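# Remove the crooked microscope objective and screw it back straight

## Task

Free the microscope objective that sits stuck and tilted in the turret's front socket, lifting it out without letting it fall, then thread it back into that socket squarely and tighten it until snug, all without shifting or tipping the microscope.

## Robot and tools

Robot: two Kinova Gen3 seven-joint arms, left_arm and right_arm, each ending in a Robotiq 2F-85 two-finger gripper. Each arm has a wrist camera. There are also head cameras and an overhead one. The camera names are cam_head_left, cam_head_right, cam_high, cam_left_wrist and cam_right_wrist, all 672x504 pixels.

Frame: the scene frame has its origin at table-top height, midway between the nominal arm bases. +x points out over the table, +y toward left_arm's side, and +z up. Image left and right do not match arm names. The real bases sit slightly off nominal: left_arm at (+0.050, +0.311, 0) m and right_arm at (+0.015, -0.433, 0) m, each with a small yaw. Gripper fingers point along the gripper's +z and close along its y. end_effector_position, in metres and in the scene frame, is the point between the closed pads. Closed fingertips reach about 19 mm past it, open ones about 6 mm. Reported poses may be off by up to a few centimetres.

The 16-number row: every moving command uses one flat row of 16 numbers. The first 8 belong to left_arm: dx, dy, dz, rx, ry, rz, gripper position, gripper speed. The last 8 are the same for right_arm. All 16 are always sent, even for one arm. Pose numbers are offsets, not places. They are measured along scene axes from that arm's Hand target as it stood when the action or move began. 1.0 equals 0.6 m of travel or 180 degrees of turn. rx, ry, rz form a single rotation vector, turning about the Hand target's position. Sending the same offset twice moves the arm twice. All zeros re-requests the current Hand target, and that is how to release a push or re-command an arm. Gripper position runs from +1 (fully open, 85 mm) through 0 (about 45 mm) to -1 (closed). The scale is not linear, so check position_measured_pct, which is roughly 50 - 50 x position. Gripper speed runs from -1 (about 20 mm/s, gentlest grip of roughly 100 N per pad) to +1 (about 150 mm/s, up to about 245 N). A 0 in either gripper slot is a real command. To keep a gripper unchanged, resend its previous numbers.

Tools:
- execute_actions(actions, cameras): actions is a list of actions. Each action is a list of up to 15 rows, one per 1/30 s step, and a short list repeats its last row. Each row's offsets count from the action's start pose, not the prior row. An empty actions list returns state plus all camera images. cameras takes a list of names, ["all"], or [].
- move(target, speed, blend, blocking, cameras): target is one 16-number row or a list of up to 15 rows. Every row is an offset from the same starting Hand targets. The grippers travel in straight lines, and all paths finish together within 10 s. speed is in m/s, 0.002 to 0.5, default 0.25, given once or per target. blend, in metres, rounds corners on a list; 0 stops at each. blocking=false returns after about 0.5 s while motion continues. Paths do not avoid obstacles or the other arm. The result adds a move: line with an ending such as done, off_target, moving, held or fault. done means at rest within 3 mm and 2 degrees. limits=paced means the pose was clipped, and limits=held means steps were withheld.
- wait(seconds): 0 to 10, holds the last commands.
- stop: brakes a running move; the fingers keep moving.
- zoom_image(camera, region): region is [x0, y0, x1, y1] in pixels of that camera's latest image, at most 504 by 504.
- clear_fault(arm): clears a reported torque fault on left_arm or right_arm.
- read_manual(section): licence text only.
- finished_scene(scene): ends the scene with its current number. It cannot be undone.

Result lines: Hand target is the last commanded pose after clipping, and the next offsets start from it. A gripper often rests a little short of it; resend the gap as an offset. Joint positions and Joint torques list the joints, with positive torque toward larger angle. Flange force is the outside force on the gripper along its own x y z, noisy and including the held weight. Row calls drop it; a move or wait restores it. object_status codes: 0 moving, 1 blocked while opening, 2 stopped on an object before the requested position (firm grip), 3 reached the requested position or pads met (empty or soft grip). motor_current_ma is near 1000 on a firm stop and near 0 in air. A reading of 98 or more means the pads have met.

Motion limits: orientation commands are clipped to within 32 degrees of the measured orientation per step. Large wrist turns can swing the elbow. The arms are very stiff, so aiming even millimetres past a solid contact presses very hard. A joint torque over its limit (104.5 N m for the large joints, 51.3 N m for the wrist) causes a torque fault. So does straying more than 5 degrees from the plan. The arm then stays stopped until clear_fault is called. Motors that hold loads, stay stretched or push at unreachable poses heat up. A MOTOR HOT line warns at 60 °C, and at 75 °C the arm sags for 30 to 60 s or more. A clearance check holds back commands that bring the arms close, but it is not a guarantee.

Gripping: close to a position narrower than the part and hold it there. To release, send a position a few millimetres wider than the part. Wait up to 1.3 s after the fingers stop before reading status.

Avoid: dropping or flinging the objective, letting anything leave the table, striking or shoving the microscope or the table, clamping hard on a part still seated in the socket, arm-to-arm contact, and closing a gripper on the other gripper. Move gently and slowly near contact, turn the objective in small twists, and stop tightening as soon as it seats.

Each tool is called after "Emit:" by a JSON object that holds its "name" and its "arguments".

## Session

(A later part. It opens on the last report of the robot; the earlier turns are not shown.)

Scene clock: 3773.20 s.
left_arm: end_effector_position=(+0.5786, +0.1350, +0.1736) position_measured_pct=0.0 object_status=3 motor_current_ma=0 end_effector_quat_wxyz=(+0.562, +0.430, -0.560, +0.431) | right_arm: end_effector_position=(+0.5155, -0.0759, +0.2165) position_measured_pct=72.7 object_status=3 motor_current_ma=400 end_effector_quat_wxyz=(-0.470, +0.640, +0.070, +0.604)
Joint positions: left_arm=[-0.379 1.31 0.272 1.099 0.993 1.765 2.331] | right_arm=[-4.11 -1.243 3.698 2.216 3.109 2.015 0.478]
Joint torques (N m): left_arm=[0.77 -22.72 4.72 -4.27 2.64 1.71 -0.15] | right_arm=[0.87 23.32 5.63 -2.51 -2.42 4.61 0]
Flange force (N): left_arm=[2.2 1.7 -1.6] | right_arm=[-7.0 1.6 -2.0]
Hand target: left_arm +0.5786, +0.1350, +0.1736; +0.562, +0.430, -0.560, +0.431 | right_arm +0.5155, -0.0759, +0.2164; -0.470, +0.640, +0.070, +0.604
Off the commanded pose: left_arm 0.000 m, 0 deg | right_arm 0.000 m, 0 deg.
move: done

Emit:
{"name": "wait", "arguments": {"seconds": 0.1, "cameras": ["cam_left_wrist", "cam_right_wrist"]}}

Emit:
{"name": "zoom_image", "arguments": {"camera": "cam_right_wrist", "region": [256, 340, 384, 468]}}

Emit:
{"name": "zoom_image", "arguments": {"camera": "cam_left_wrist", "region": [300, 225, 360, 285]}}

Scene clock: 3778.00 s.
left_arm: end_effector_position=(+0.5786, +0.1350, +0.1736) position_measured_pct=0.0 object_status=3 motor_current_ma=0 end_effector_quat_wxyz=(+0.562, +0.430, -0.560, +0.431) | right_arm: end_effector_position=(+0.5155, -0.0759, +0.2164) position_measured_pct=72.7 object_status=3 motor_current_ma=400 end_effector_quat_wxyz=(-0.470, +0.640, +0.070, +0.604)
Joint positions: left_arm=[-0.379 1.31 0.272 1.099 0.993 1.765 2.331] | right_arm=[-4.11 -1.244 3.698 2.216 3.109 2.015 0.478]
Joint torques (N m): left_arm=[0.74 -22.83 4.75 -4.3 2.63 1.66 -0.19] | right_arm=[0.82 22.52 5.32 -2.14 -2.18 4.22 -0.04]
Flange force (N): left_arm=[2.0 1.4 -1.7] | right_arm=[-6.0 1.2 -1.6]
Hand target: left_arm +0.5786, +0.1350, +0.1736; +0.562, +0.430, -0.560, +0.431 | right_arm +0.5155, -0.0759, +0.2164; -0.470, +0.640, +0.070, +0.604
Tool commands: left_gripper/position=+1.0 left_gripper/speed=+1.0 right_gripper/position=-0.46 right_gripper/speed=-1.0
Off the commanded pose: left_arm 0.000 m, 0 deg | right_arm 0.000 m, 0 deg.
wait: 0.10 s; at rest from the start
Images, in order (width x height): cam_left_wrist 672x504, cam_right_wrist 672x504.

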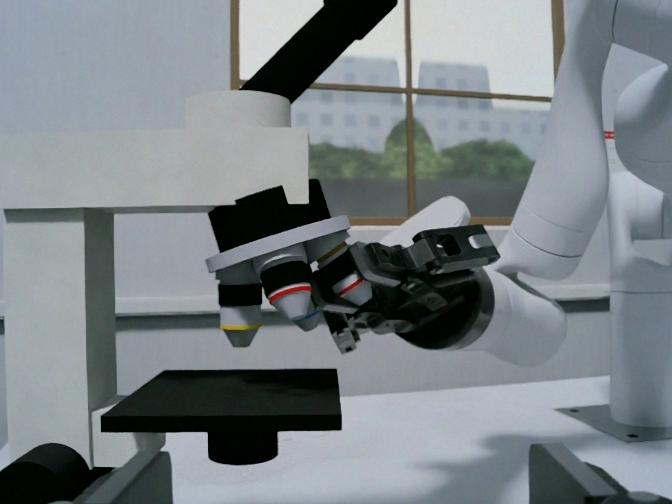

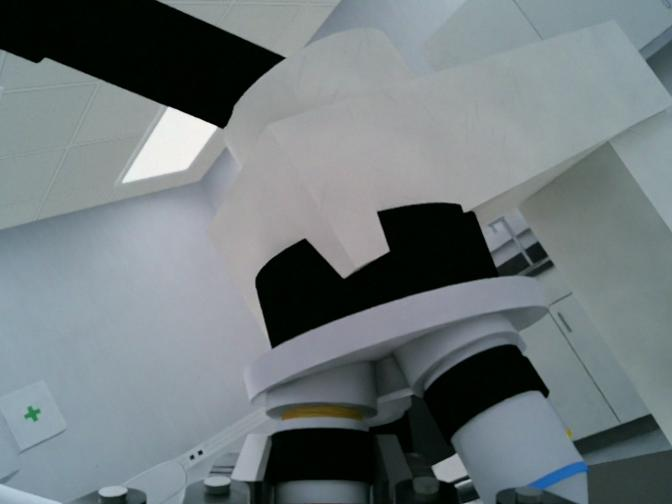

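Scaled by 3.938.

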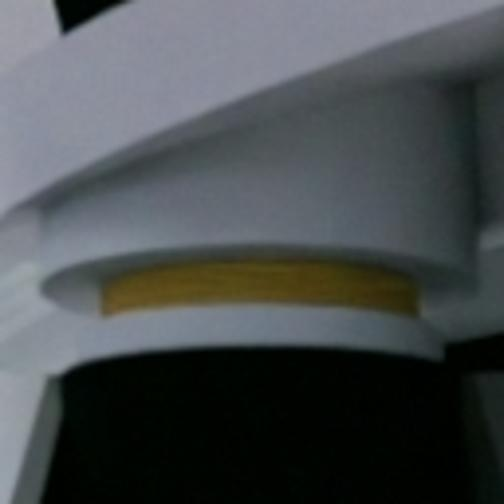

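Scaled by 8.400.

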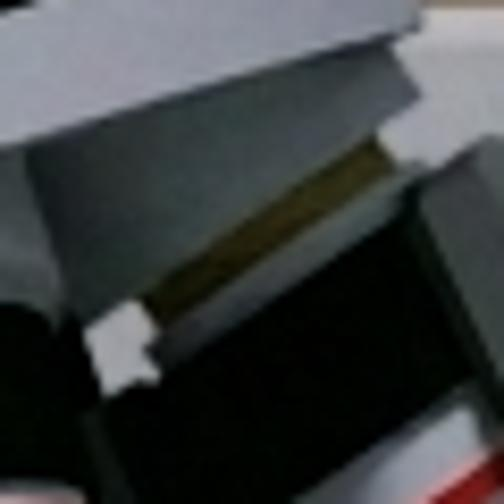

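Emit:
{"name": "move", "arguments": {"target": [[0,0,0,0,0,0,1,1,-0.00107,0.00029,-0.00167,0,0,0,-0.46,-1],[0,0,0,0,0,0,1,1,-0.0021,0.0021,-0.0009,-0.0859,0.0230,-0.1344,-0.46,-1],[0,0,0,0,0,0,1,1,-0.0022,0.0047,0.0003,-0.1747,0.0469,-0.2734,-0.46,-1]], "speed": [0.02,0.2,0.2], "blend": [0.0003,0.0005,0]}}

Emit:
{"name": "move", "arguments": {"target": [0,0,0,0,0,0,1,1,0.00107,-0.00029,0.00167,0,0,0,-0.46,-1], "speed": 0.02}}

Scene clock: 3805.40 s.
left_arm: end_effector_position=(+0.5786, +0.1350, +0.1736) position_measured_pct=0.0 object_status=3 motor_current_ma=0 end_effector_quat_wxyz=(+0.562, +0.430, -0.560, +0.431) | right_arm: end_effector_position=(+0.5142, -0.0731, +0.2166) position_measured_pct=72.7 object_status=3 motor_current_ma=400 end_effector_quat_wxyz=(+0.002, +0.752, -0.076, +0.655)
Joint positions: left_arm=[-0.379 1.31 0.272 1.099 0.993 1.765 2.331] | right_arm=[-4.665 -0.965 3.66 1.884 1.71 0.939 1.741]
Joint torques (N m): left_arm=[0.73 -22.79 4.82 -4.31 2.59 1.73 -0.2] | right_arm=[0.12 19.49 6.4 -4.77 0.82 3.57 -0.04]
Flange force (N): left_arm=[2.1 1.6 -1.6] | right_arm=[-2.2 2.1 -0.2]
Hand target: left_arm +0.5786, +0.1350, +0.1736; +0.562, +0.430, -0.560, +0.431 | right_arm +0.5142, -0.0731, +0.2166; +0.002, +0.752, -0.076, +0.655
Off the commanded pose: left_arm 0.000 m, 0 deg | right_arm 0.000 m, 0 deg.
move: done

Scene clock: 3806.10 s.
left_arm: end_effector_position=(+0.5786, +0.1350, +0.1736) position_measured_pct=0.0 object_status=3 motor_current_ma=0 end_effector_quat_wxyz=(+0.562, +0.430, -0.560, +0.431) | right_arm: end_effector_position=(+0.5148, -0.0732, +0.2175) position_measured_pct=72.7 object_status=3 motor_current_ma=400 end_effector_quat_wxyz=(+0.002, +0.752, -0.076, +0.655)
Joint positions: left_arm=[-0.379 1.31 0.272 1.099 0.993 1.765 2.331] | right_arm=[-4.664 -0.963 3.661 1.884 1.711 0.938 1.743]
Joint torques (N m): left_arm=[0.74 -22.74 4.67 -4.24 2.62 1.72 -0.21] | right_arm=[0.46 21.47 8.53 -5.91 1.25 5.05 -0.01]
Flange force (N): left_arm=[2.2 1.2 -1.7] | right_arm=[-7.1 2.9 -0.6]
Hand target: left_arm +0.5786, +0.1350, +0.1736; +0.562, +0.430, -0.560, +0.431 | right_arm +0.5148, -0.0733, +0.2176; +0.002, +0.752, -0.076, +0.655
Off the commanded pose: left_arm 0.000 m, 0 deg | right_arm 0.000 m, 0 deg.
move: done

Emit:
{"name": "move", "arguments": {"target": [0,0,0,0,0,0,1,1,0.0001,-0.00105,-0.0004,0.0296,-0.0079,0.0463,-0.46,-1], "speed": 0.12}}

Emit:
{"name": "move", "arguments": {"target": [0,0,0,0,0,0,1,1,0,-0.0008,-0.0003,0.0296,-0.0079,0.0463,-0.46,-1], "speed": 0.12}}

Scene clock: 3812.97 s.
left_arm: end_effector_position=(+0.5786, +0.1350, +0.1736) position_measured_pct=0.0 object_status=3 motor_current_ma=0 end_effector_quat_wxyz=(+0.562, +0.430, -0.560, +0.431) | right_arm: end_effector_position=(+0.5149, -0.0738, +0.2174) position_measured_pct=72.7 object_status=3 motor_current_ma=400 end_effector_quat_wxyz=(-0.081, +0.747, -0.052, +0.658)
Joint positions: left_arm=[-0.379 1.31 0.272 1.099 0.993 1.765 2.331] | right_arm=[-4.633 -0.95 3.665 2.034 2.046 0.976 1.376]
Joint torques (N m): left_arm=[0.75 -22.8 4.72 -4.21 2.63 1.74 -0.2] | right_arm=[1.05 20.23 8.11 -5.07 0.09 4.93 -0.01]
Flange force (N): left_arm=[2.0 1.1 -1.8] | right_arm=[-5.9 1.4 -2.5]
Hand target: left_arm +0.5786, +0.1350, +0.1736; +0.562, +0.430, -0.560, +0.431 | right_arm +0.5149, -0.0739, +0.2173; -0.081, +0.747, -0.052, +0.658
Off the commanded pose: left_arm 0.000 m, 0 deg | right_arm 0.000 m, 0 deg.
move: done

Scene clock: 3814.07 s.
left_arm: end_effector_position=(+0.5786, +0.1350, +0.1736) position_measured_pct=0.0 object_status=3 motor_current_ma=0 end_effector_quat_wxyz=(+0.562, +0.430, -0.560, +0.431) | right_arm: end_effector_position=(+0.5149, -0.0743, +0.2171) position_measured_pct=72.7 object_status=3 motor_current_ma=400 end_effector_quat_wxyz=(-0.164, +0.736, -0.027, +0.656)
Joint positions: left_arm=[-0.379 1.31 0.272 1.099 0.993 1.765 2.331] | right_arm=[-4.55 -0.959 3.641 2.157 2.351 1.133 1.069]
Joint torques (N m): left_arm=[0.77 -22.7 4.82 -4.28 2.6 1.7 -0.23] | right_arm=[0.95 18.92 6.41 -3.82 -0.78 3.96 -0.03]
Flange force (N): left_arm=[2.3 1.5 -1.7] | right_arm=[-3.2 0.4 -2.5]
Hand target: left_arm +0.5786, +0.1350, +0.1736; +0.562, +0.430, -0.560, +0.431 | right_arm +0.5149, -0.0743, +0.2171; -0.164, +0.736, -0.027, +0.657
Off the commanded pose: left_arm 0.000 m, 0 deg | right_arm 0.000 m, 0 deg.
move: done

Emit:
{"name": "move", "arguments": {"target": [0,0,0,0,0,0,1,1,0.0004,-0.0008,-0.0002,0.0296,-0.0079,0.0463,-0.46,-1], "speed": 0.12}}

Scene clock: 3824.43 s.
left_arm: end_effector_position=(+0.5786, +0.1350, +0.1736) position_measured_pct=0.0 object_status=3 motor_current_ma=0 end_effector_quat_wxyz=(+0.562, +0.430, -0.560, +0.431) | right_arm: end_effector_position=(+0.5151, -0.0748, +0.2170) position_measured_pct=72.7 object_status=3 motor_current_ma=400 end_effector_quat_wxyz=(-0.246, +0.719, -0.002, +0.650)
Joint positions: left_arm=[-0.379 1.31 0.272 1.099 0.993 1.765 2.331] | right_arm=[-4.443 -1.004 3.633 2.242 2.602 1.352 0.835]
Joint torques (N m): left_arm=[0.74 -22.86 4.78 -4.32 2.61 1.77 -0.25] | right_arm=[1.74 19.25 6.57 -3.77 -1.58 3.72 0.02]
Flange force (N): left_arm=[2.1 1.4 -1.6] | right_arm=[-3.8 -0.3 -5.4]
Hand target: left_arm +0.5786, +0.1350, +0.1736; +0.562, +0.430, -0.560, +0.431 | right_arm +0.5151, -0.0748, +0.2170; -0.246, +0.719, -0.002, +0.650
Off the commanded pose: left_arm 0.000 m, 0 deg | right_arm 0.000 m, 0 deg.
move: done

Emit:
{"name": "move", "arguments": {"target": [0,0,0,0,0,0,1,1,-0.0001,-0.0008,-0.00025,0.0296,-0.0079,0.0463,-0.46,-1], "speed": 0.12}}

Emit:
{"name": "move", "arguments": {"target": [0,0,0,0,0,0,1,1,0.0003,-0.0007,-0.0003,0.0296,-0.0079,0.0463,-0.46,-1], "speed": 0.12}}

Scene clock: 3834.10 s.
left_arm: end_effector_position=(+0.5786, +0.1350, +0.1736) position_measured_pct=0.0 object_status=3 motor_current_ma=0 end_effector_quat_wxyz=(+0.562, +0.430, -0.560, +0.431) | right_arm: end_effector_position=(+0.5151, -0.0753, +0.2169) position_measured_pct=72.7 object_status=3 motor_current_ma=400 end_effector_quat_wxyz=(-0.325, +0.697, +0.023, +0.639)
Joint positions: left_arm=[-0.379 1.31 0.272 1.099 0.993 1.765 2.331] | right_arm=[-4.327 -1.079 3.648 2.283 2.806 1.597 0.664]
Joint torques (N m): left_arm=[0.79 -22.85 4.82 -4.3 2.58 1.71 -0.22] | right_arm=[1.31 19.71 5.93 -2.48 -1.96 3.44 0.01]
Flange force (N): left_arm=[2.0 1.4 -1.8] | right_arm=[-4.1 -0.4 -3.0]
Hand target: left_arm +0.5786, +0.1350, +0.1736; +0.562, +0.430, -0.560, +0.431 | right_arm +0.5151, -0.0753, +0.2169; -0.325, +0.697, +0.023, +0.639
Off the commanded pose: left_arm 0.000 m, 0 deg | right_arm 0.000 m, 0 deg.
move: done

Scene clock: 3835.20 s.
left_arm: end_effector_position=(+0.5786, +0.1350, +0.1736) position_measured_pct=0.0 object_status=3 motor_current_ma=0 end_effector_quat_wxyz=(+0.562, +0.430, -0.560, +0.431) | right_arm: end_effector_position=(+0.5152, -0.0757, +0.2167) position_measured_pct=72.7 object_status=3 motor_current_ma=400 end_effector_quat_wxyz=(-0.402, +0.670, +0.048, +0.622)
Joint positions: left_arm=[-0.379 1.31 0.272 1.099 0.993 1.765 2.331] | right_arm=[-4.212 -1.168 3.679 2.27 2.976 1.833 0.543]
Joint torques (N m): left_arm=[0.73 -22.78 4.72 -4.2 2.62 1.75 -0.19] | right_arm=[1.63 20.94 5.83 -1.82 -2.43 3.71 -0.03]
Flange force (N): left_arm=[2.0 1.1 -1.8] | right_arm=[-5.2 -0.7 -1.0]
Hand target: left_arm +0.5786, +0.1350, +0.1736; +0.562, +0.430, -0.560, +0.431 | right_arm +0.5153, -0.0757, +0.2167; -0.402, +0.670, +0.048, +0.622
Off the commanded pose: left_arm 0.000 m, 0 deg | right_arm 0.000 m, 0 deg.
move: done

Emit:
{"name": "move", "arguments": {"target": [0,0,0,0,0,0,1,1,0.0004,-0.0004,-0.0004,0.0266,-0.0071,0.0417,-0.46,-1], "speed": 0.12}}

Emit:
{"name": "move", "arguments": {"target": [0,0,0,0,0,0,1,1,-0.0007,0.00019,-0.0011,0,0,0,-0.46,-1], "speed": 0.01}}

Scene clock: 3842.07 s.
left_arm: end_effector_position=(+0.5786, +0.1350, +0.1736) position_measured_pct=0.0 object_status=3 motor_current_ma=0 end_effector_quat_wxyz=(+0.562, +0.430, -0.560, +0.431) | right_arm: end_effector_position=(+0.5155, -0.0760, +0.2165) position_measured_pct=72.7 object_status=3 motor_current_ma=400 end_effector_quat_wxyz=(-0.469, +0.641, +0.070, +0.603)
Joint positions: left_arm=[-0.379 1.31 0.272 1.099 0.993 1.765 2.331] | right_arm=[-4.118 -1.248 3.71 2.216 3.102 2.014 0.465]
Joint torques (N m): left_arm=[0.78 -22.84 4.77 -4.23 2.61 1.72 -0.21] | right_arm=[1.37 22.6 5.67 -1.94 -2.5 4.16 -0.06]
Flange force (N): left_arm=[2.0 1.1 -1.9] | right_arm=[-6.6 0.7 -1.0]
Hand target: left_arm +0.5786, +0.1350, +0.1736; +0.562, +0.430, -0.560, +0.431 | right_arm +0.5155, -0.0760, +0.2165; -0.469, +0.641, +0.070, +0.603
Off the commanded pose: left_arm 0.000 m, 0 deg | right_arm 0.000 m, 0 deg.
move: done

Scene clock: 3842.77 s.
left_arm: end_effector_position=(+0.5786, +0.1350, +0.1736) position_measured_pct=0.0 object_status=3 motor_current_ma=0 end_effector_quat_wxyz=(+0.562, +0.430, -0.560, +0.431) | right_arm: end_effector_position=(+0.5151, -0.0759, +0.2158) position_measured_pct=72.7 object_status=3 motor_current_ma=400 end_effector_quat_wxyz=(-0.469, +0.641, +0.070, +0.603)
Joint positions: left_arm=[-0.379 1.31 0.272 1.099 0.993 1.765 2.331] | right_arm=[-4.118 -1.249 3.708 2.216 3.1 2.015 0.465]
Joint torques (N m): left_arm=[0.7 -22.81 4.8 -4.21 2.61 1.72 -0.22] | right_arm=[0.26 19.86 4.38 -1.33 -1.37 3.13 0]
Flange force (N): left_arm=[2.0 1.0 -1.8] | right_arm=[-1.6 -0.3 -1.0]
Hand target: left_arm +0.5786, +0.1350, +0.1736; +0.562, +0.430, -0.560, +0.431 | right_arm +0.5151, -0.0759, +0.2158; -0.469, +0.641, +0.070, +0.603
Off the commanded pose: left_arm 0.000 m, 0 deg | right_arm 0.000 m, 0 deg.
move: done

Emit:
{"name": "move", "arguments": {"target": [0,0,0,0,0,0,1,1,-0.00045,0.00012,-0.0007,0,0,0,-0.46,-1], "speed": 0.01}}

Scene clock: 3847.57 s.
left_arm: end_effector_position=(+0.5786, +0.1350, +0.1736) position_measured_pct=0.0 object_status=3 motor_current_ma=0 end_effector_quat_wxyz=(+0.562, +0.430, -0.560, +0.431) | right_arm: end_effector_position=(+0.5148, -0.0758, +0.2154) position_measured_pct=72.7 object_status=3 motor_current_ma=400 end_effector_quat_wxyz=(-0.469, +0.641, +0.070, +0.603)
Joint positions: left_arm=[-0.379 1.31 0.272 1.099 0.993 1.765 2.331] | right_arm=[-4.118 -1.251 3.707 2.217 3.099 2.016 0.465]
Joint torques (N m): left_arm=[0.81 -22.75 4.78 -4.2 2.61 1.73 -0.2] | right_arm=[0.12 19.86 4.36 -1.27 -1.34 3.2 -0.02]
Flange force (N): left_arm=[2.1 1.2 -1.9] | right_arm=[-1.6 0.0 -0.7]
Hand target: left_arm +0.5786, +0.1350, +0.1736; +0.562, +0.430, -0.560, +0.431 | right_arm +0.5148, -0.0758, +0.2154; -0.469, +0.641, +0.070, +0.603
Off the commanded pose: left_arm 0.000 m, 0 deg | right_arm 0.000 m, 0 deg.
move: done

Emit:
{"name": "move", "arguments": {"target": [[0,0,0,0,0,0,1,1,-0.00355,0.00095,-0.00556,0,0,0,-0.46,-1],[0,0,0,0,0,0,1,1,-0.0065,0.0038,-0.0071,-0.1066,0.0286,-0.1668,-0.46,-1],[0,0,0,0,0,0,1,1,-0.0091,0.0079,-0.0108,-0.2043,0.0548,-0.3197,-0.46,-1]], "speed": [0.03,0.2,0.2], "blend": [0.001,0.003,0]}}

Emit:
{"name": "move", "arguments": {"target": [0,0,0,0,0,0,1,1,-0.1593,0.0427,0.0248,0,0,0,-0.46,-1], "speed": 0.15}}

Emit:
{"name": "move", "arguments": {"target": [0,0,0,0,0,0,1,1,0.0603,-0.331,0.127,0.0494,0.0779,-0.1926,-0.46,-1], "speed": 0.25}}

Emit:
{"name": "move", "arguments": {"target": [0,0,0,0,0,0,1,1,0.08,-0.07,-0.05,0.2915,-0.3474,-0.211,-0.46,-1], "speed": 0.4}}

Emit:
{"name": "move", "arguments": {"target": [0,0,0,0,0,0,1,1,0.08,-0.07,-0.1,0.2915,-0.3474,-0.211,-0.46,-1], "speed": 0.4}}

Scene clock: 3934.50 s.
left_arm: end_effector_position=(+0.5786, +0.1350, +0.1736) position_measured_pct=0.0 object_status=3 motor_current_ma=0 end_effector_quat_wxyz=(+0.562, +0.430, -0.560, +0.431) | right_arm: end_effector_position=(+0.5093, -0.0711, +0.2089) position_measured_pct=72.7 object_status=3 motor_current_ma=400 end_effector_quat_wxyz=(+0.086, +0.752, -0.101, +0.646)
Joint positions: left_arm=[-0.379 1.31 0.272 1.099 0.993 1.765 2.331] | right_arm=[-4.652 -1.008 3.611 1.713 1.424 1.031 2.069]
Joint torques (N m): left_arm=[0.85 -22.77 4.76 -4.34 2.64 1.7 -0.18] | right_arm=[0.18 20.74 6.36 -5.21 1.37 3.23 0.01]
Flange force (N): left_arm=[2.2 1.9 -1.7] | right_arm=[-2.5 3.2 0.4]
Hand target: left_arm +0.5786, +0.1350, +0.1736; +0.562, +0.430, -0.560, +0.431 | right_arm +0.5093, -0.0711, +0.2089; +0.086, +0.752, -0.101, +0.646
Off the commanded pose: left_arm 0.000 m, 0 deg | right_arm 0.000 m, 0 deg.
move: done

Scene clock: 3935.53 s.
left_arm: end_effector_position=(+0.5786, +0.1350, +0.1736) position_measured_pct=0.0 object_status=3 motor_current_ma=0 end_effector_quat_wxyz=(+0.562, +0.430, -0.560, +0.431) | right_arm: end_effector_position=(+0.4138, -0.0455, +0.2238) position_measured_pct=72.7 object_status=3 motor_current_ma=400 end_effector_quat_wxyz=(+0.086, +0.752, -0.101, +0.646)
Joint positions: left_arm=[-0.379 1.31 0.272 1.099 0.993 1.765 2.331] | right_arm=[-4.823 -0.953 3.548 1.737 1.269 1.186 2.128]
Joint torques (N m): left_arm=[0.73 -22.77 4.81 -4.24 2.61 1.74 -0.2] | right_arm=[0.18 19.91 5.62 -4.78 1.65 3.23 -0.02]
Flange force (N): left_arm=[2.1 1.3 -1.7] | right_arm=[-2.6 2.7 1.2]
Hand target: left_arm +0.5786, +0.1350, +0.1736; +0.562, +0.430, -0.560, +0.431 | right_arm +0.4138, -0.0454, +0.2238; +0.086, +0.752, -0.101, +0.646
Off the commanded pose: left_arm 0.000 m, 0 deg | right_arm 0.000 m, 0 deg.
move: done

Scene clock: 3937.30 s.
left_arm: end_effector_position=(+0.5786, +0.1350, +0.1736) position_measured_pct=0.0 object_status=3 motor_current_ma=0 end_effector_quat_wxyz=(+0.562, +0.430, -0.560, +0.431) | right_arm: end_effector_position=(+0.4499, -0.2440, +0.3000) position_measured_pct=72.7 object_status=3 motor_current_ma=400 end_effector_quat_wxyz=(+0.228, +0.764, -0.357, +0.486)
Joint positions: left_arm=[-0.379 1.31 0.272 1.099 0.993 1.765 2.331] | right_arm=[-4.499 -0.647 3.58 1.657 0.87 1.333 2.521]
Joint torques (N m): left_arm=[0.75 -22.74 4.77 -4.27 2.6 1.72 -0.21] | right_arm=[0.14 17.49 3.85 -7.22 2.42 2.17 -0.04]
Flange force (N): left_arm=[2.2 1.4 -1.7] | right_arm=[-3.1 2.3 3.1]
Hand target: left_arm +0.5786, +0.1350, +0.1736; +0.562, +0.430, -0.560, +0.431 | right_arm +0.4500, -0.2440, +0.3000; +0.228, +0.764, -0.357, +0.486
Off the commanded pose: left_arm 0.000 m, 0 deg | right_arm 0.000 m, 0 deg.
move: done

Scene clock: 3939.73 s.
left_arm: end_effector_position=(+0.5786, +0.1350, +0.1736) position_measured_pct=0.0 object_status=3 motor_current_ma=0 end_effector_quat_wxyz=(+0.562, +0.430, -0.560, +0.431) | right_arm: end_effector_position=(+0.4979, -0.2860, +0.2700) position_measured_pct=72.7 object_status=3 motor_current_ma=400 end_effector_quat_wxyz=(+0.184, -0.289, +0.793, -0.504)
Joint positions: left_arm=[-0.379 1.31 0.272 1.099 0.993 1.765 2.331] | right_arm=[-4.559 -0.786 3.917 1.704 0.745 1.015 1.066]
Joint torques (N m): left_arm=[0.75 -22.75 4.73 -4.25 2.67 1.73 -0.19] | right_arm=[0.14 16.97 6.22 -6.55 2.25 1.85 0.04]
Flange force (N): left_arm=[2.1 1.4 -1.7] | right_arm=[2.7 3.2 2.7]
Hand target: left_arm +0.5786, +0.1350, +0.1736; +0.562, +0.430, -0.560, +0.431 | right_arm +0.4979, -0.2860, +0.2700; +0.184, -0.289, +0.793, -0.504
Off the commanded pose: left_arm 0.000 m, 0 deg | right_arm 0.000 m, 0 deg.
move: done

Scene clock: 3942.17 s.
left_arm: end_effector_position=(+0.5786, +0.1350, +0.1736) position_measured_pct=0.0 object_status=3 motor_current_ma=0 end_effector_quat_wxyz=(+0.562, +0.430, -0.560, +0.431) | right_arm: end_effector_position=(+0.5460, -0.3280, +0.2100) position_measured_pct=72.7 object_status=3 motor_current_ma=400 end_effector_quat_wxyz=(+0.488, +0.356, +0.764, -0.226)
Joint positions: left_arm=[-0.379 1.31 0.272 1.099 0.993 1.765 2.331] | right_arm=[-4.562 -1.1 4.253 1.73 0.353 0.644 -0.235]
Joint torques (N m): left_arm=[0.72 -22.71 4.71 -4.31 2.65 1.76 -0.17] | right_arm=[0.17 17.62 9.47 -4.53 1.8 1.07 -0.02]
Flange force (N): left_arm=[2.2 1.8 -1.4] | right_arm=[3.0 -3.7 2.1]
Hand target: left_arm +0.5786, +0.1350, +0.1736; +0.562, +0.430, -0.560, +0.431 | right_arm +0.5460, -0.3280, +0.2100; +0.488, +0.356, +0.764, -0.226
Off the commanded pose: left_arm 0.000 m, 0 deg | right_arm 0.000 m, 0 deg.
move: done

Emit:
{"name": "move", "arguments": {"target": [0,0,0,0,0,0,1,1,0.0857,-0.1148,-0.2783,0,0,0,-0.46,-1], "speed": 0.2, "cameras": ["cam_high", "cam_right_wrist"]}}

Scene clock: 3949.23 s.
left_arm: end_effector_position=(+0.5786, +0.1350, +0.1736) position_measured_pct=0.0 object_status=3 motor_current_ma=0 end_effector_quat_wxyz=(+0.562, +0.430, -0.560, +0.431) | right_arm: end_effector_position=(+0.5973, -0.3969, +0.0430) position_measured_pct=72.7 object_status=3 motor_current_ma=400 end_effector_quat_wxyz=(+0.488, +0.356, +0.764, -0.226)
Joint positions: left_arm=[-0.379 1.31 0.272 1.099 0.993 1.765 2.331] | right_arm=[-4.356 -1.471 4.171 1.699 0.296 0.335 -0.43]
Joint torques (N m): left_arm=[0.67 -22.81 4.74 -4.26 2.64 1.72 -0.22] | right_arm=[0.19 19.07 10.62 -0.6 0.98 1.66 -0.05]
Flange force (N): left_arm=[2.1 1.1 -1.7] | right_arm=[2.0 -4.3 1.1]
Hand target: left_arm +0.5786, +0.1350, +0.1736; +0.562, +0.430, -0.560, +0.431 | right_arm +0.5974, -0.3969, +0.0430; +0.488, +0.356, +0.764, -0.226
Off the commanded pose: left_arm 0.000 m, 0 deg | right_arm 0.000 m, 0 deg.
move: done
Images, in order (width x height): cam_high 672x504, cam_right_wrist 672x504.

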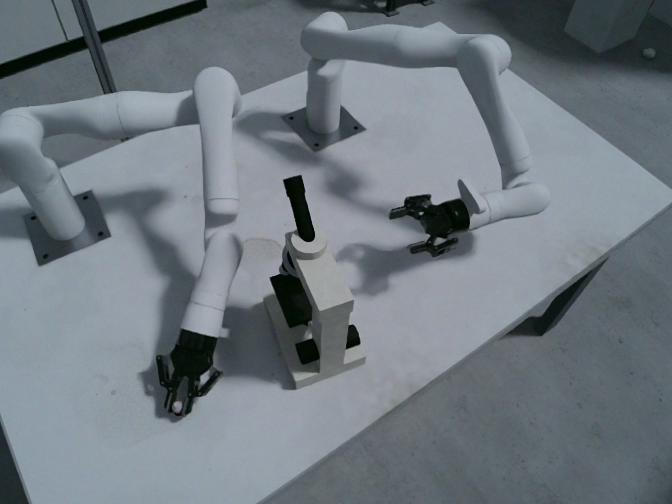

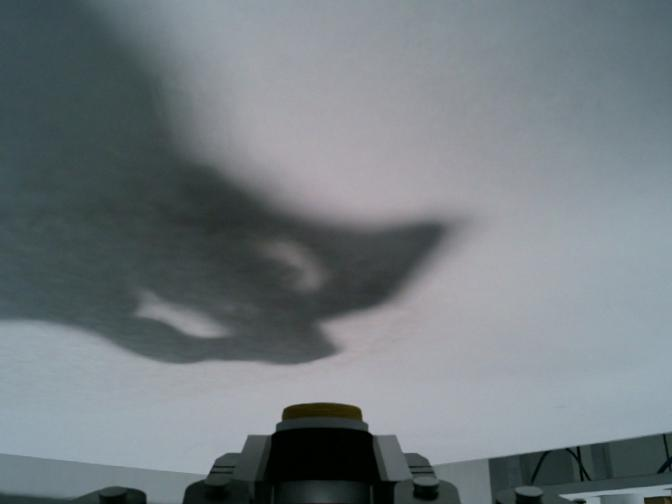

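Emit:
{"name": "move", "arguments": {"target": [0,0,0,0,0,0,1,1,0,0,-0.0133,0,0,0,-0.46,-1], "speed": 0.05, "cameras": ["cam_right_wrist"]}}

Scene clock: 3956.17 s.
left_arm: end_effector_position=(+0.5786, +0.1350, +0.1736) position_measured_pct=0.0 object_status=3 motor_current_ma=0 end_effector_quat_wxyz=(+0.562, +0.430, -0.560, +0.431) | right_arm: end_effector_position=(+0.5974, -0.3969, +0.0351) position_measured_pct=72.7 object_status=3 motor_current_ma=400 end_effector_quat_wxyz=(+0.488, +0.356, +0.764, -0.226)
Joint positions: left_arm=[-0.379 1.31 0.272 1.099 0.993 1.765 2.331] | right_arm=[-4.355 -1.489 4.167 1.693 0.29 0.333 -0.44]
Joint torques (N m): left_arm=[0.74 -22.8 4.8 -4.21 2.62 1.68 -0.26] | right_arm=[0.1 19.13 10.59 -0.33 0.97 1.69 -0.05]
Flange force (N): left_arm=[2.1 0.8 -2.0] | right_arm=[1.9 -3.9 1.4]
Hand target: left_arm +0.5786, +0.1350, +0.1736; +0.562, +0.430, -0.560, +0.431 | right_arm +0.5974, -0.3969, +0.0350; +0.488, +0.356, +0.764, -0.226
Off the commanded pose: left_arm 0.000 m, 0 deg | right_arm 0.000 m, 0 deg.
move: done
Images, in order (width x height): cam_right_wrist 672x504.

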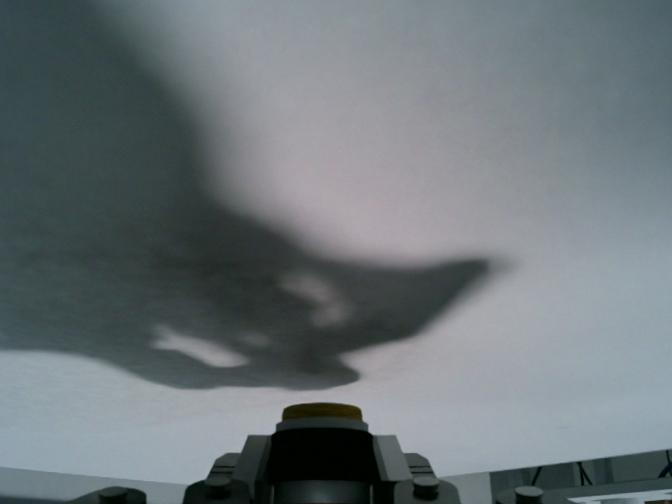

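Emit:
{"name": "move", "arguments": {"target": [0,0,0,0,0,0,1,1,0,0,-0.0083,0,0,0,-0.46,-1], "speed": 0.03}}

Emit:
{"name": "move", "arguments": {"target": [0,0,0,0,0,0,1,1,0,0,-0.0017,0,0,0,-0.46,-1], "speed": 0.01, "cameras": ["cam_right_wrist"]}}

Scene clock: 3962.07 s.
left_arm: end_effector_position=(+0.5786, +0.1350, +0.1736) position_measured_pct=0.0 object_status=3 motor_current_ma=0 end_effector_quat_wxyz=(+0.562, +0.430, -0.560, +0.431) | right_arm: end_effector_position=(+0.5974, -0.3969, +0.0301) position_measured_pct=72.7 object_status=3 motor_current_ma=400 end_effector_quat_wxyz=(+0.488, +0.356, +0.764, -0.226)
Joint positions: left_arm=[-0.379 1.31 0.272 1.099 0.993 1.765 2.331] | right_arm=[-4.354 -1.5 4.164 1.688 0.286 0.332 -0.446]
Joint torques (N m): left_arm=[0.76 -22.77 4.71 -4.26 2.62 1.71 -0.2] | right_arm=[0.14 19.07 10.59 -0.21 0.96 1.72 -0.03]
Flange force (N): left_arm=[2.1 1.3 -1.7] | right_arm=[1.8 -4.0 1.2]
Hand target: left_arm +0.5786, +0.1350, +0.1736; +0.562, +0.430, -0.560, +0.431 | right_arm +0.5974, -0.3969, +0.0301; +0.488, +0.356, +0.764, -0.226
Off the commanded pose: left_arm 0.000 m, 0 deg | right_arm 0.000 m, 0 deg.
move: done

Scene clock: 3962.77 s.
left_arm: end_effector_position=(+0.5786, +0.1350, +0.1736) position_measured_pct=0.0 object_status=3 motor_current_ma=0 end_effector_quat_wxyz=(+0.562, +0.430, -0.560, +0.431) | right_arm: end_effector_position=(+0.5974, -0.3969, +0.0290) position_measured_pct=72.7 object_status=3 motor_current_ma=400 end_effector_quat_wxyz=(+0.488, +0.356, +0.764, -0.226)
Joint positions: left_arm=[-0.379 1.31 0.272 1.099 0.993 1.765 2.331] | right_arm=[-4.354 -1.502 4.164 1.687 0.285 0.332 -0.447]
Joint torques (N m): left_arm=[0.71 -22.85 4.76 -4.31 2.64 1.77 -0.2] | right_arm=[0.18 19.14 10.58 -0.24 0.98 1.69 -0.01]
Flange force (N): left_arm=[2.0 1.5 -1.5] | right_arm=[2.0 -4.2 1.2]
Hand target: left_arm +0.5786, +0.1350, +0.1736; +0.562, +0.430, -0.560, +0.431 | right_arm +0.5974, -0.3969, +0.0290; +0.488, +0.356, +0.764, -0.226
Off the commanded pose: left_arm 0.000 m, 0 deg | right_arm 0.000 m, 0 deg.
move: done
Images, in order (width x height): cam_right_wrist 672x504.

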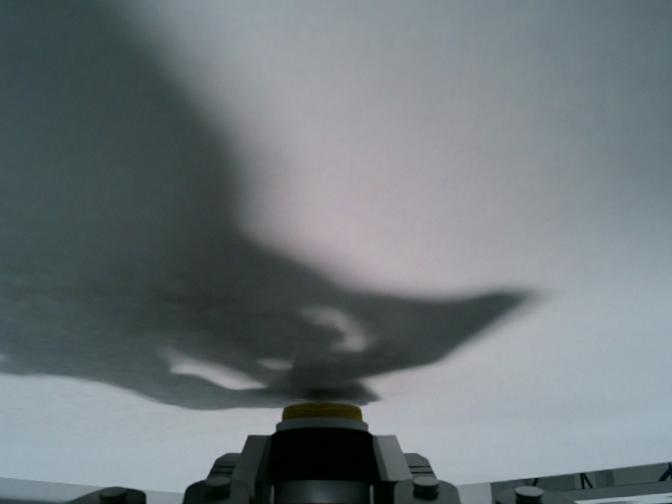

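Emit:
{"name": "move", "arguments": {"target": [0,0,0,0,0,0,1,1,0,0,-0.0015,0,0,0,-0.46,-1], "speed": 0.01}}

Emit:
{"name": "move", "arguments": {"target": [0,0,0,0,0,0,1,1,0,0,-0.001,0,0,0,-0.46,-1], "speed": 0.01}}

Scene clock: 3967.07 s.
left_arm: end_effector_position=(+0.5786, +0.1350, +0.1736) position_measured_pct=0.0 object_status=3 motor_current_ma=0 end_effector_quat_wxyz=(+0.562, +0.430, -0.560, +0.431) | right_arm: end_effector_position=(+0.5974, -0.3969, +0.0281) position_measured_pct=72.7 object_status=3 motor_current_ma=400 end_effector_quat_wxyz=(+0.488, +0.356, +0.764, -0.226)
Joint positions: left_arm=[-0.379 1.31 0.272 1.099 0.993 1.765 2.331] | right_arm=[-4.354 -1.504 4.163 1.686 0.285 0.332 -0.448]
Joint torques (N m): left_arm=[0.73 -22.81 4.77 -4.25 2.6 1.73 -0.23] | right_arm=[0.16 19.16 10.58 -0.24 0.97 1.67 -0.06]
Flange force (N): left_arm=[2.1 1.2 -1.7] | right_arm=[1.9 -4.1 1.2]
Hand target: left_arm +0.5786, +0.1350, +0.1736; +0.562, +0.430, -0.560, +0.431 | right_arm +0.5974, -0.3969, +0.0281; +0.488, +0.356, +0.764, -0.226
Off the commanded pose: left_arm 0.000 m, 0 deg | right_arm 0.000 m, 0 deg.
move: done

Scene clock: 3967.77 s.
left_arm: end_effector_position=(+0.5786, +0.1350, +0.1736) position_measured_pct=0.0 object_status=3 motor_current_ma=0 end_effector_quat_wxyz=(+0.562, +0.430, -0.560, +0.431) | right_arm: end_effector_position=(+0.5974, -0.3969, +0.0275) position_measured_pct=72.7 object_status=3 motor_current_ma=400 end_effector_quat_wxyz=(+0.488, +0.356, +0.764, -0.226)
Joint positions: left_arm=[-0.379 1.31 0.272 1.099 0.993 1.765 2.331] | right_arm=[-4.354 -1.505 4.163 1.686 0.284 0.332 -0.449]
Joint torques (N m): left_arm=[0.68 -22.74 4.86 -4.23 2.59 1.75 -0.19] | right_arm=[0.18 19.19 10.56 -0.21 0.96 1.69 -0.04]
Flange force (N): left_arm=[2.1 1.3 -1.6] | right_arm=[2.0 -4.1 1.2]
Hand target: left_arm +0.5786, +0.1350, +0.1736; +0.562, +0.430, -0.560, +0.431 | right_arm +0.5974, -0.3969, +0.0275; +0.488, +0.356, +0.764, -0.226
Off the commanded pose: left_arm 0.000 m, 0 deg | right_arm 0.000 m, 0 deg.
move: done

Emit:
{"name": "move", "arguments": {"target": [0,0,0,0,0,0,1,1,0,0,-0.001,0,0,0,-0.46,-1], "speed": 0.01}}

Emit:
{"name": "move", "arguments": {"target": [0,0,0,0,0,0,1,1,0,0,-0.0007,0,0,0,-0.46,-1], "speed": 0.01}}

Scene clock: 3971.63 s.
left_arm: end_effector_position=(+0.5786, +0.1350, +0.1736) position_measured_pct=0.0 object_status=3 motor_current_ma=0 end_effector_quat_wxyz=(+0.562, +0.430, -0.560, +0.431) | right_arm: end_effector_position=(+0.5974, -0.3969, +0.0269) position_measured_pct=72.7 object_status=3 motor_current_ma=400 end_effector_quat_wxyz=(+0.488, +0.356, +0.764, -0.226)
Joint positions: left_arm=[-0.379 1.31 0.272 1.099 0.993 1.765 2.331] | right_arm=[-4.354 -1.506 4.163 1.685 0.284 0.331 -0.449]
Joint torques (N m): left_arm=[0.83 -22.81 4.66 -4.35 2.64 1.77 -0.17] | right_arm=[0.15 19.16 10.61 -0.21 0.99 1.69 -0.04]
Flange force (N): left_arm=[2.1 1.9 -1.5] | right_arm=[1.9 -4.1 1.2]
Hand target: left_arm +0.5786, +0.1350, +0.1736; +0.562, +0.430, -0.560, +0.431 | right_arm +0.5974, -0.3969, +0.0269; +0.488, +0.356, +0.764, -0.226
Off the commanded pose: left_arm 0.000 m, 0 deg | right_arm 0.000 m, 0 deg.
move: done

Scene clock: 3972.33 s.
left_arm: end_effector_position=(+0.5786, +0.1350, +0.1736) position_measured_pct=0.0 object_status=3 motor_current_ma=0 end_effector_quat_wxyz=(+0.562, +0.430, -0.560, +0.431) | right_arm: end_effector_position=(+0.5974, -0.3969, +0.0265) position_measured_pct=72.7 object_status=3 motor_current_ma=400 end_effector_quat_wxyz=(+0.488, +0.356, +0.764, -0.226)
Joint positions: left_arm=[-0.379 1.31 0.272 1.099 0.993 1.765 2.331] | right_arm=[-4.354 -1.507 4.162 1.685 0.284 0.331 -0.45]
Joint torques (N m): left_arm=[0.78 -22.75 4.75 -4.25 2.59 1.75 -0.2] | right_arm=[0.17 19.15 10.6 -0.2 0.97 1.71 0]
Flange force (N): left_arm=[2.2 1.4 -1.7] | right_arm=[2.0 -4.2 1.2]
Hand target: left_arm +0.5786, +0.1350, +0.1736; +0.562, +0.430, -0.560, +0.431 | right_arm +0.5974, -0.3969, +0.0265; +0.488, +0.356, +0.764, -0.226
Off the commanded pose: left_arm 0.000 m, 0 deg | right_arm 0.000 m, 0 deg.
move: done

Emit:
{"name": "move", "arguments": {"target": [0,0,0,0,0,0,1,1,0,0,-0.0008,0,0,0,-0.46,-1], "speed": 0.01}}

Emit:
{"name": "move", "arguments": {"target": [0,0,0,0,0,0,1,1,0,0,-0.0007,0,0,0,-0.46,-1], "speed": 0.01}}

Scene clock: 3977.27 s.
left_arm: end_effector_position=(+0.5786, +0.1350, +0.1736) position_measured_pct=0.0 object_status=3 motor_current_ma=0 end_effector_quat_wxyz=(+0.562, +0.430, -0.560, +0.431) | right_arm: end_effector_position=(+0.5974, -0.3969, +0.0260) position_measured_pct=72.7 object_status=3 motor_current_ma=400 end_effector_quat_wxyz=(+0.488, +0.356, +0.764, -0.226)
Joint positions: left_arm=[-0.379 1.31 0.272 1.099 0.993 1.765 2.331] | right_arm=[-4.354 -1.508 4.162 1.684 0.283 0.331 -0.45]
Joint torques (N m): left_arm=[0.82 -22.76 4.81 -4.29 2.62 1.73 -0.24] | right_arm=[0.15 19.14 10.6 -0.15 0.95 1.73 -0.04]
Flange force (N): left_arm=[2.2 1.5 -1.8] | right_arm=[1.9 -4.1 1.3]
Hand target: left_arm +0.5786, +0.1350, +0.1736; +0.562, +0.430, -0.560, +0.431 | right_arm +0.5974, -0.3969, +0.0260; +0.488, +0.356, +0.764, -0.226
Off the commanded pose: left_arm 0.000 m, 0 deg | right_arm 0.000 m, 0 deg.
move: done

Scene clock: 3977.97 s.
left_arm: end_effector_position=(+0.5786, +0.1350, +0.1736) position_measured_pct=0.0 object_status=3 motor_current_ma=0 end_effector_quat_wxyz=(+0.562, +0.430, -0.560, +0.431) | right_arm: end_effector_position=(+0.5974, -0.3969, +0.0256) position_measured_pct=72.7 object_status=3 motor_current_ma=400 end_effector_quat_wxyz=(+0.488, +0.356, +0.764, -0.226)
Joint positions: left_arm=[-0.379 1.31 0.272 1.099 0.993 1.765 2.331] | right_arm=[-4.354 -1.509 4.162 1.684 0.283 0.331 -0.451]
Joint torques (N m): left_arm=[0.81 -22.81 4.83 -4.29 2.55 1.74 -0.23] | right_arm=[0.11 19.17 10.62 -0.16 0.96 1.72 -0.02]
Flange force (N): left_arm=[2.1 1.4 -1.7] | right_arm=[1.9 -4.1 1.3]
Hand target: left_arm +0.5786, +0.1350, +0.1736; +0.562, +0.430, -0.560, +0.431 | right_arm +0.5974, -0.3969, +0.0256; +0.488, +0.356, +0.764, -0.226
Off the commanded pose: left_arm 0.000 m, 0 deg | right_arm 0.000 m, 0 deg.
move: done

Emit:
{"name": "move", "arguments": {"target": [0,0,0,0,0,0,1,1,0,0,-0.0008,0,0,0,-0.46,-1], "speed": 0.01, "cameras": ["cam_right_wrist"]}}

Emit:
{"name": "zoom_image", "arguments": {"camera": "cam_right_wrist", "region": [230, 340, 410, 504]}}

Scene clock: 3981.97 s.
left_arm: end_effector_position=(+0.5786, +0.1350, +0.1736) position_measured_pct=0.0 object_status=3 motor_current_ma=0 end_effector_quat_wxyz=(+0.562, +0.430, -0.560, +0.431) | right_arm: end_effector_position=(+0.5974, -0.3969, +0.0251) position_measured_pct=72.7 object_status=3 motor_current_ma=400 end_effector_quat_wxyz=(+0.488, +0.356, +0.764, -0.226)
Joint positions: left_arm=[-0.379 1.31 0.272 1.099 0.993 1.765 2.331] | right_arm=[-4.354 -1.51 4.162 1.683 0.283 0.331 -0.451]
Joint torques (N m): left_arm=[0.83 -22.8 4.71 -4.25 2.63 1.72 -0.21] | right_arm=[0.39 17.33 7.13 -0.76 0.49 0.69 0]
Flange force (N): left_arm=[2.1 1.3 -1.9] | right_arm=[-3.9 -4.7 -2.6]
Hand target: left_arm +0.5786, +0.1350, +0.1736; +0.562, +0.430, -0.560, +0.431 | right_arm +0.5974, -0.3969, +0.0251; +0.488, +0.356, +0.764, -0.226
Off the commanded pose: left_arm 0.000 m, 0 deg | right_arm 0.000 m, 0 deg.
move: done
Images, in order (width x height): cam_right_wrist 672x504.

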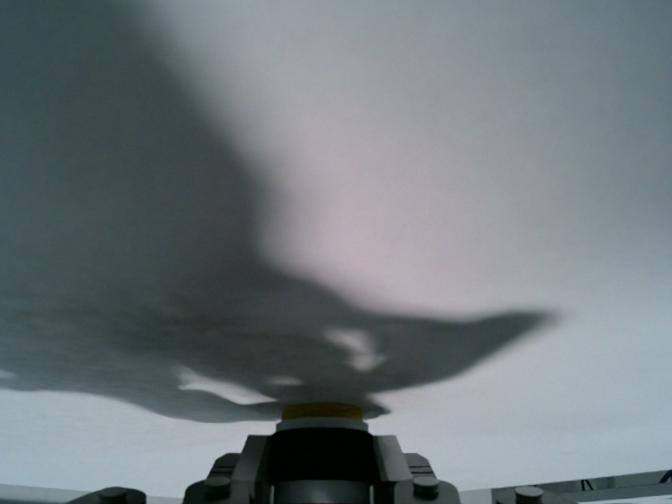

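Scaled by 2.800.

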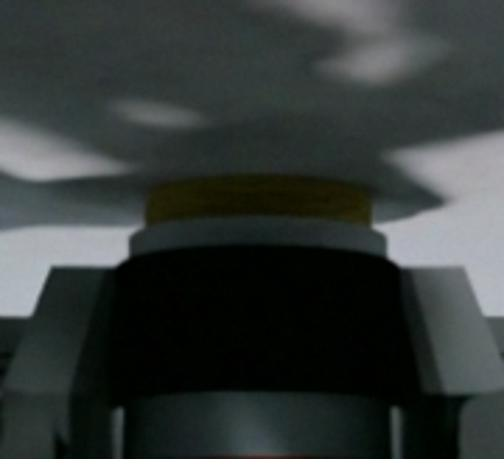

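Emit:
{"name": "move", "arguments": {"target": [0,0,0,0,0,0,1,1,0,0,0.0003,0,0,0,-0.24,-1], "speed": 0.01}}

Emit:
{"name": "move", "arguments": {"target": [0,0,0,0,0,0,1,1,-0.0679,0.0810,0.0493,0,0,0,-0.24,-1], "speed": 0.08, "cameras": ["cam_right_wrist"]}}

Emit:
{"name": "move", "arguments": {"target": [[0,0,0,0,0,0,1,1,0.0055,0.0138,0.2087,0,0,0,0,-1],[0,0,0,0,0,0,1,1,0.1055,-0.0612,0.2253,0,0,0.2083,0,-1],[0,0,0,0,0,0,1,1,0.0113,-0.1145,0.1253,0,0,0.4167,0,-1],[0,0,0,0,0,0,1,1,0.0113,-0.1145,-0.0163,0,0,0.4167,0,-1]], "speed": [0.3,0.3,0.3,0.15], "blend": [0.04,0.04,0.03,0], "cameras": ["cam_high", "cam_right_wrist"]}}

Scene clock: 4004.93 s.
left_arm: end_effector_position=(+0.5786, +0.1350, +0.1736) position_measured_pct=0.0 object_status=3 motor_current_ma=0 end_effector_quat_wxyz=(+0.562, +0.430, -0.560, +0.431) | right_arm: end_effector_position=(+0.5974, -0.3969, +0.0253) position_measured_pct=61.9 object_status=0 motor_current_ma=0 end_effector_quat_wxyz=(+0.488, +0.356, +0.764, -0.226)
Joint positions: left_arm=[-0.379 1.31 0.272 1.099 0.993 1.765 2.331] | right_arm=[-4.354 -1.51 4.162 1.683 0.283 0.331 -0.451]
Joint torques (N m): left_arm=[0.8 -22.75 4.77 -4.31 2.66 1.74 -0.2] | right_arm=[0.13 18.92 10.24 -0.22 0.91 1.61 -0.04]
Flange force (N): left_arm=[2.2 1.7 -1.6] | right_arm=[1.2 -4.1 0.9]
Hand target: left_arm +0.5786, +0.1350, +0.1736; +0.562, +0.430, -0.560, +0.431 | right_arm +0.5974, -0.3969, +0.0253; +0.488, +0.356, +0.764, -0.226
Off the commanded pose: left_arm 0.000 m, 0 deg | right_arm 0.000 m, 0 deg.
move: done

Scene clock: 4006.13 s.
left_arm: end_effector_position=(+0.5786, +0.1350, +0.1736) position_measured_pct=0.0 object_status=3 motor_current_ma=0 end_effector_quat_wxyz=(+0.562, +0.430, -0.560, +0.431) | right_arm: end_effector_position=(+0.5566, -0.3483, +0.0549) position_measured_pct=61.9 object_status=3 motor_current_ma=0 end_effector_quat_wxyz=(+0.488, +0.356, +0.764, -0.226)
Joint positions: left_arm=[-0.379 1.31 0.272 1.099 0.993 1.765 2.331] | right_arm=[-4.485 -1.424 4.147 1.725 0.273 0.449 -0.44]
Joint torques (N m): left_arm=[0.76 -22.83 4.81 -4.22 2.65 1.78 -0.19] | right_arm=[0.2 18.49 9.82 -0.8 1.14 1.56 0]
Flange force (N): left_arm=[1.9 1.2 -1.8] | right_arm=[1.2 -4.1 1.3]
Hand target: left_arm +0.5786, +0.1350, +0.1736; +0.562, +0.430, -0.560, +0.431 | right_arm +0.5566, -0.3483, +0.0549; +0.488, +0.356, +0.764, -0.226
Off the commanded pose: left_arm 0.000 m, 0 deg | right_arm 0.000 m, 0 deg.
move: done
Images, in order (width x height): cam_right_wrist 672x504.

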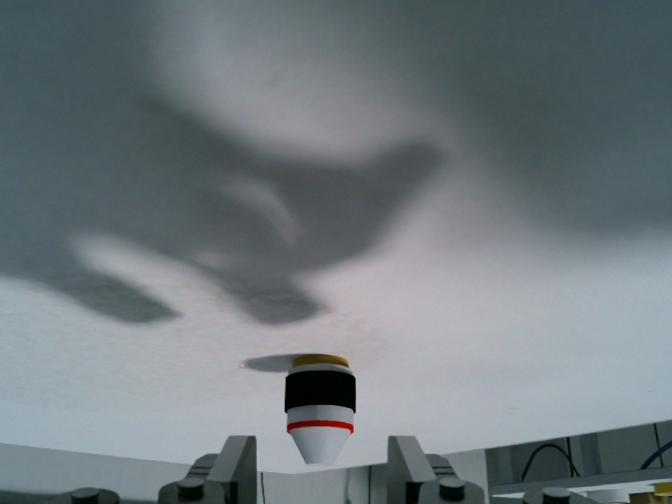

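Scene clock: 4009.70 s.
left_arm: end_effector_position=(+0.5786, +0.1350, +0.1736) position_measured_pct=0.0 object_status=3 motor_current_ma=0 end_effector_quat_wxyz=(+0.562, +0.430, -0.560, +0.431) | right_arm: end_effector_position=(+0.5634, -0.4170, +0.0452) position_measured_pct=49.8 object_status=3 motor_current_ma=0 end_effector_quat_wxyz=(+0.525, -0.182, +0.823, +0.118)
Joint positions: left_arm=[-0.379 1.31 0.272 1.099 0.993 1.765 2.331] | right_arm=[-3.641 -1.63 4.266 2.232 0.381 -2.038 0.651]
Joint torques (N m): left_arm=[0.71 -22.74 4.7 -4.25 2.64 1.74 -0.17] | right_arm=[0.15 17.86 6.43 1.05 -1.72 -1.27 -0.04]
Flange force (N): left_arm=[2.2 1.4 -1.6] | right_arm=[2.3 1.4 -2.5]
Hand target: left_arm +0.5786, +0.1350, +0.1736; +0.562, +0.430, -0.560, +0.431 | right_arm +0.5634, -0.4170, +0.0451; +0.525, -0.182, +0.823, +0.118
Off the commanded pose: left_arm 0.000 m, 0 deg | right_arm 0.000 m, 0 deg.
move: done
Images, in order (width x height): cam_high 672x504, cam_right_wrist 672x504.

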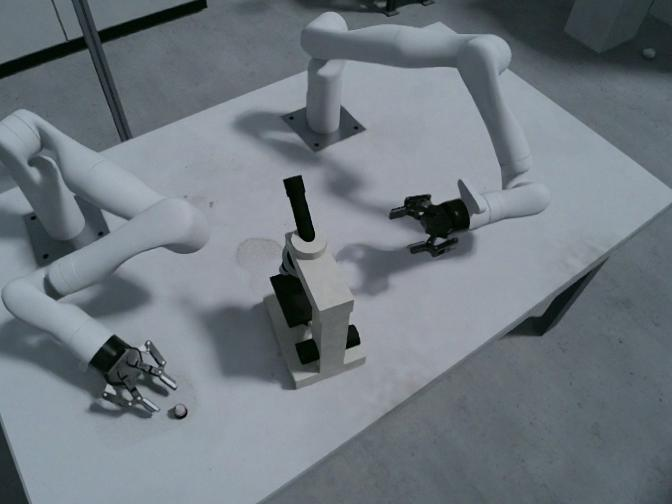

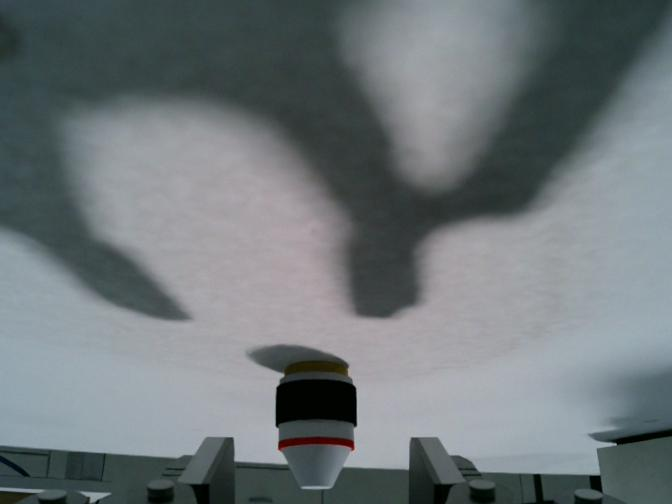

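Emit:
{"name": "zoom_image", "arguments": {"camera": "cam_right_wrist", "region": [230, 320, 410, 500]}}

Scaled by 2.800.

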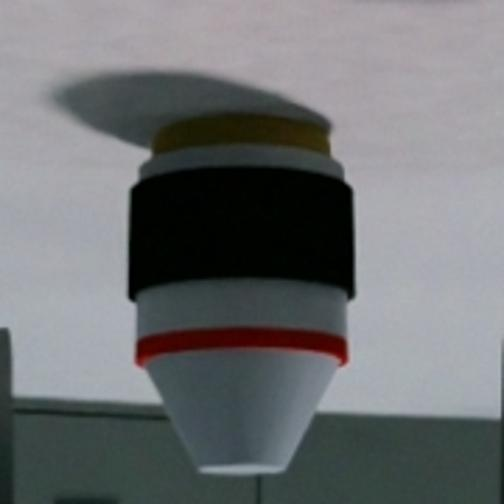

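Emit:
{"name": "move", "arguments": {"target": [0,0,0,0,0,0,1,1,0.0382,0.0147,-0.0262,0,0,0,0,-1], "speed": 0.08, "cameras": ["cam_right_wrist"]}}

Emit:
{"name": "zoom_image", "arguments": {"camera": "cam_right_wrist", "region": [230, 340, 410, 504]}}

Scene clock: 4032.97 s.
left_arm: end_effector_position=(+0.5786, +0.1350, +0.1736) position_measured_pct=0.0 object_status=3 motor_current_ma=0 end_effector_quat_wxyz=(+0.562, +0.430, -0.560, +0.431) | right_arm: end_effector_position=(+0.5863, -0.4082, +0.0294) position_measured_pct=49.8 object_status=3 motor_current_ma=0 end_effector_quat_wxyz=(+0.525, -0.182, +0.823, +0.118)
Joint positions: left_arm=[-0.379 1.31 0.272 1.099 0.993 1.765 2.331] | right_arm=[-3.671 -1.634 4.234 2.157 0.34 -1.939 0.628]
Joint torques (N m): left_arm=[0.75 -22.72 4.78 -4.23 2.63 1.69 -0.24] | right_arm=[0.18 18.3 6.79 0.93 -1.85 -1.18 -0.08]
Flange force (N): left_arm=[2.2 1.1 -1.9] | right_arm=[2.2 1.4 -2.6]
Hand target: left_arm +0.5786, +0.1350, +0.1736; +0.562, +0.430, -0.560, +0.431 | right_arm +0.5863, -0.4082, +0.0294; +0.525, -0.182, +0.823, +0.118
Off the commanded pose: left_arm 0.000 m, 0 deg | right_arm 0.000 m, 0 deg.
move: done
Images, in order (width x height): cam_right_wrist 672x504.

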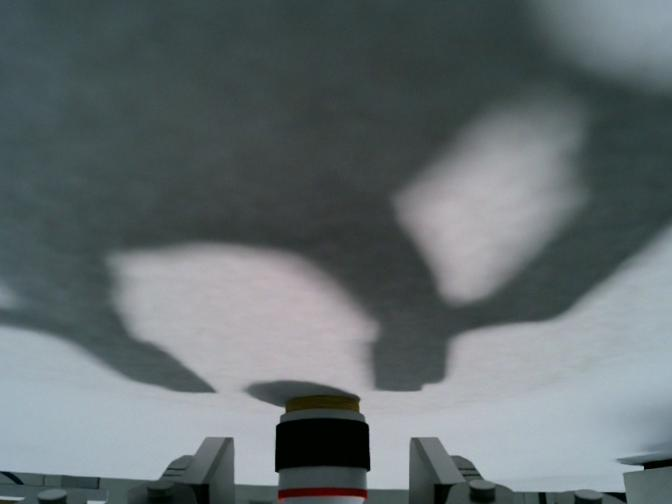

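Scaled by 2.800.

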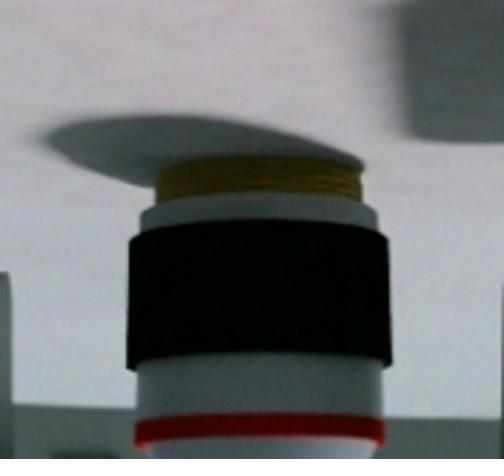

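Emit:
{"name": "move", "arguments": {"target": [0,0,0,0,0,0,1,1,0.0178,0.0083,-0.0073,0,0,0,0,-1], "speed": 0.05, "cameras": ["cam_right_wrist"]}}

Emit:
{"name": "zoom_image", "arguments": {"camera": "cam_right_wrist", "region": [230, 340, 410, 504]}}

Scene clock: 4044.37 s.
left_arm: end_effector_position=(+0.5786, +0.1350, +0.1736) position_measured_pct=0.0 object_status=3 motor_current_ma=0 end_effector_quat_wxyz=(+0.562, +0.430, -0.560, +0.431) | right_arm: end_effector_position=(+0.5970, -0.4032, +0.0250) position_measured_pct=49.8 object_status=3 motor_current_ma=0 end_effector_quat_wxyz=(+0.525, -0.182, +0.823, +0.118)
Joint positions: left_arm=[-0.379 1.31 0.272 1.099 0.993 1.765 2.331] | right_arm=[-3.685 -1.632 4.225 2.125 0.328 -1.894 0.616]
Joint torques (N m): left_arm=[0.78 -22.82 4.74 -4.2 2.67 1.71 -0.25] | right_arm=[0.17 18.63 6.96 0.89 -1.88 -1.19 -0.08]
Flange force (N): left_arm=[2.0 0.9 -2.0] | right_arm=[2.4 1.2 -2.3]
Hand target: left_arm +0.5786, +0.1350, +0.1736; +0.562, +0.430, -0.560, +0.431 | right_arm +0.5970, -0.4032, +0.0250; +0.525, -0.182, +0.823, +0.118
Off the commanded pose: left_arm 0.000 m, 0 deg | right_arm 0.000 m, 0 deg.
move: done
Images, in order (width x height): cam_right_wrist 672x504.

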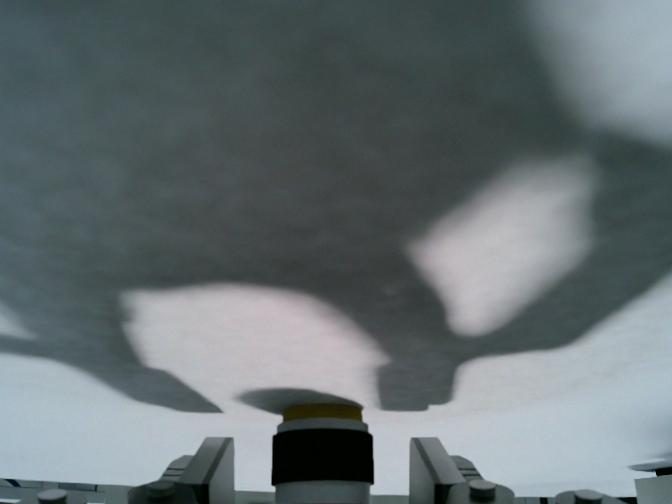

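Scaled by 2.800.

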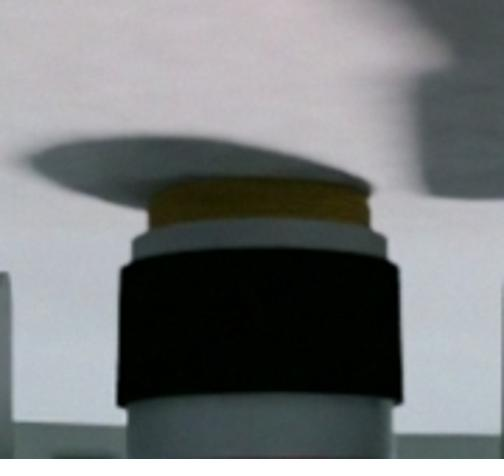

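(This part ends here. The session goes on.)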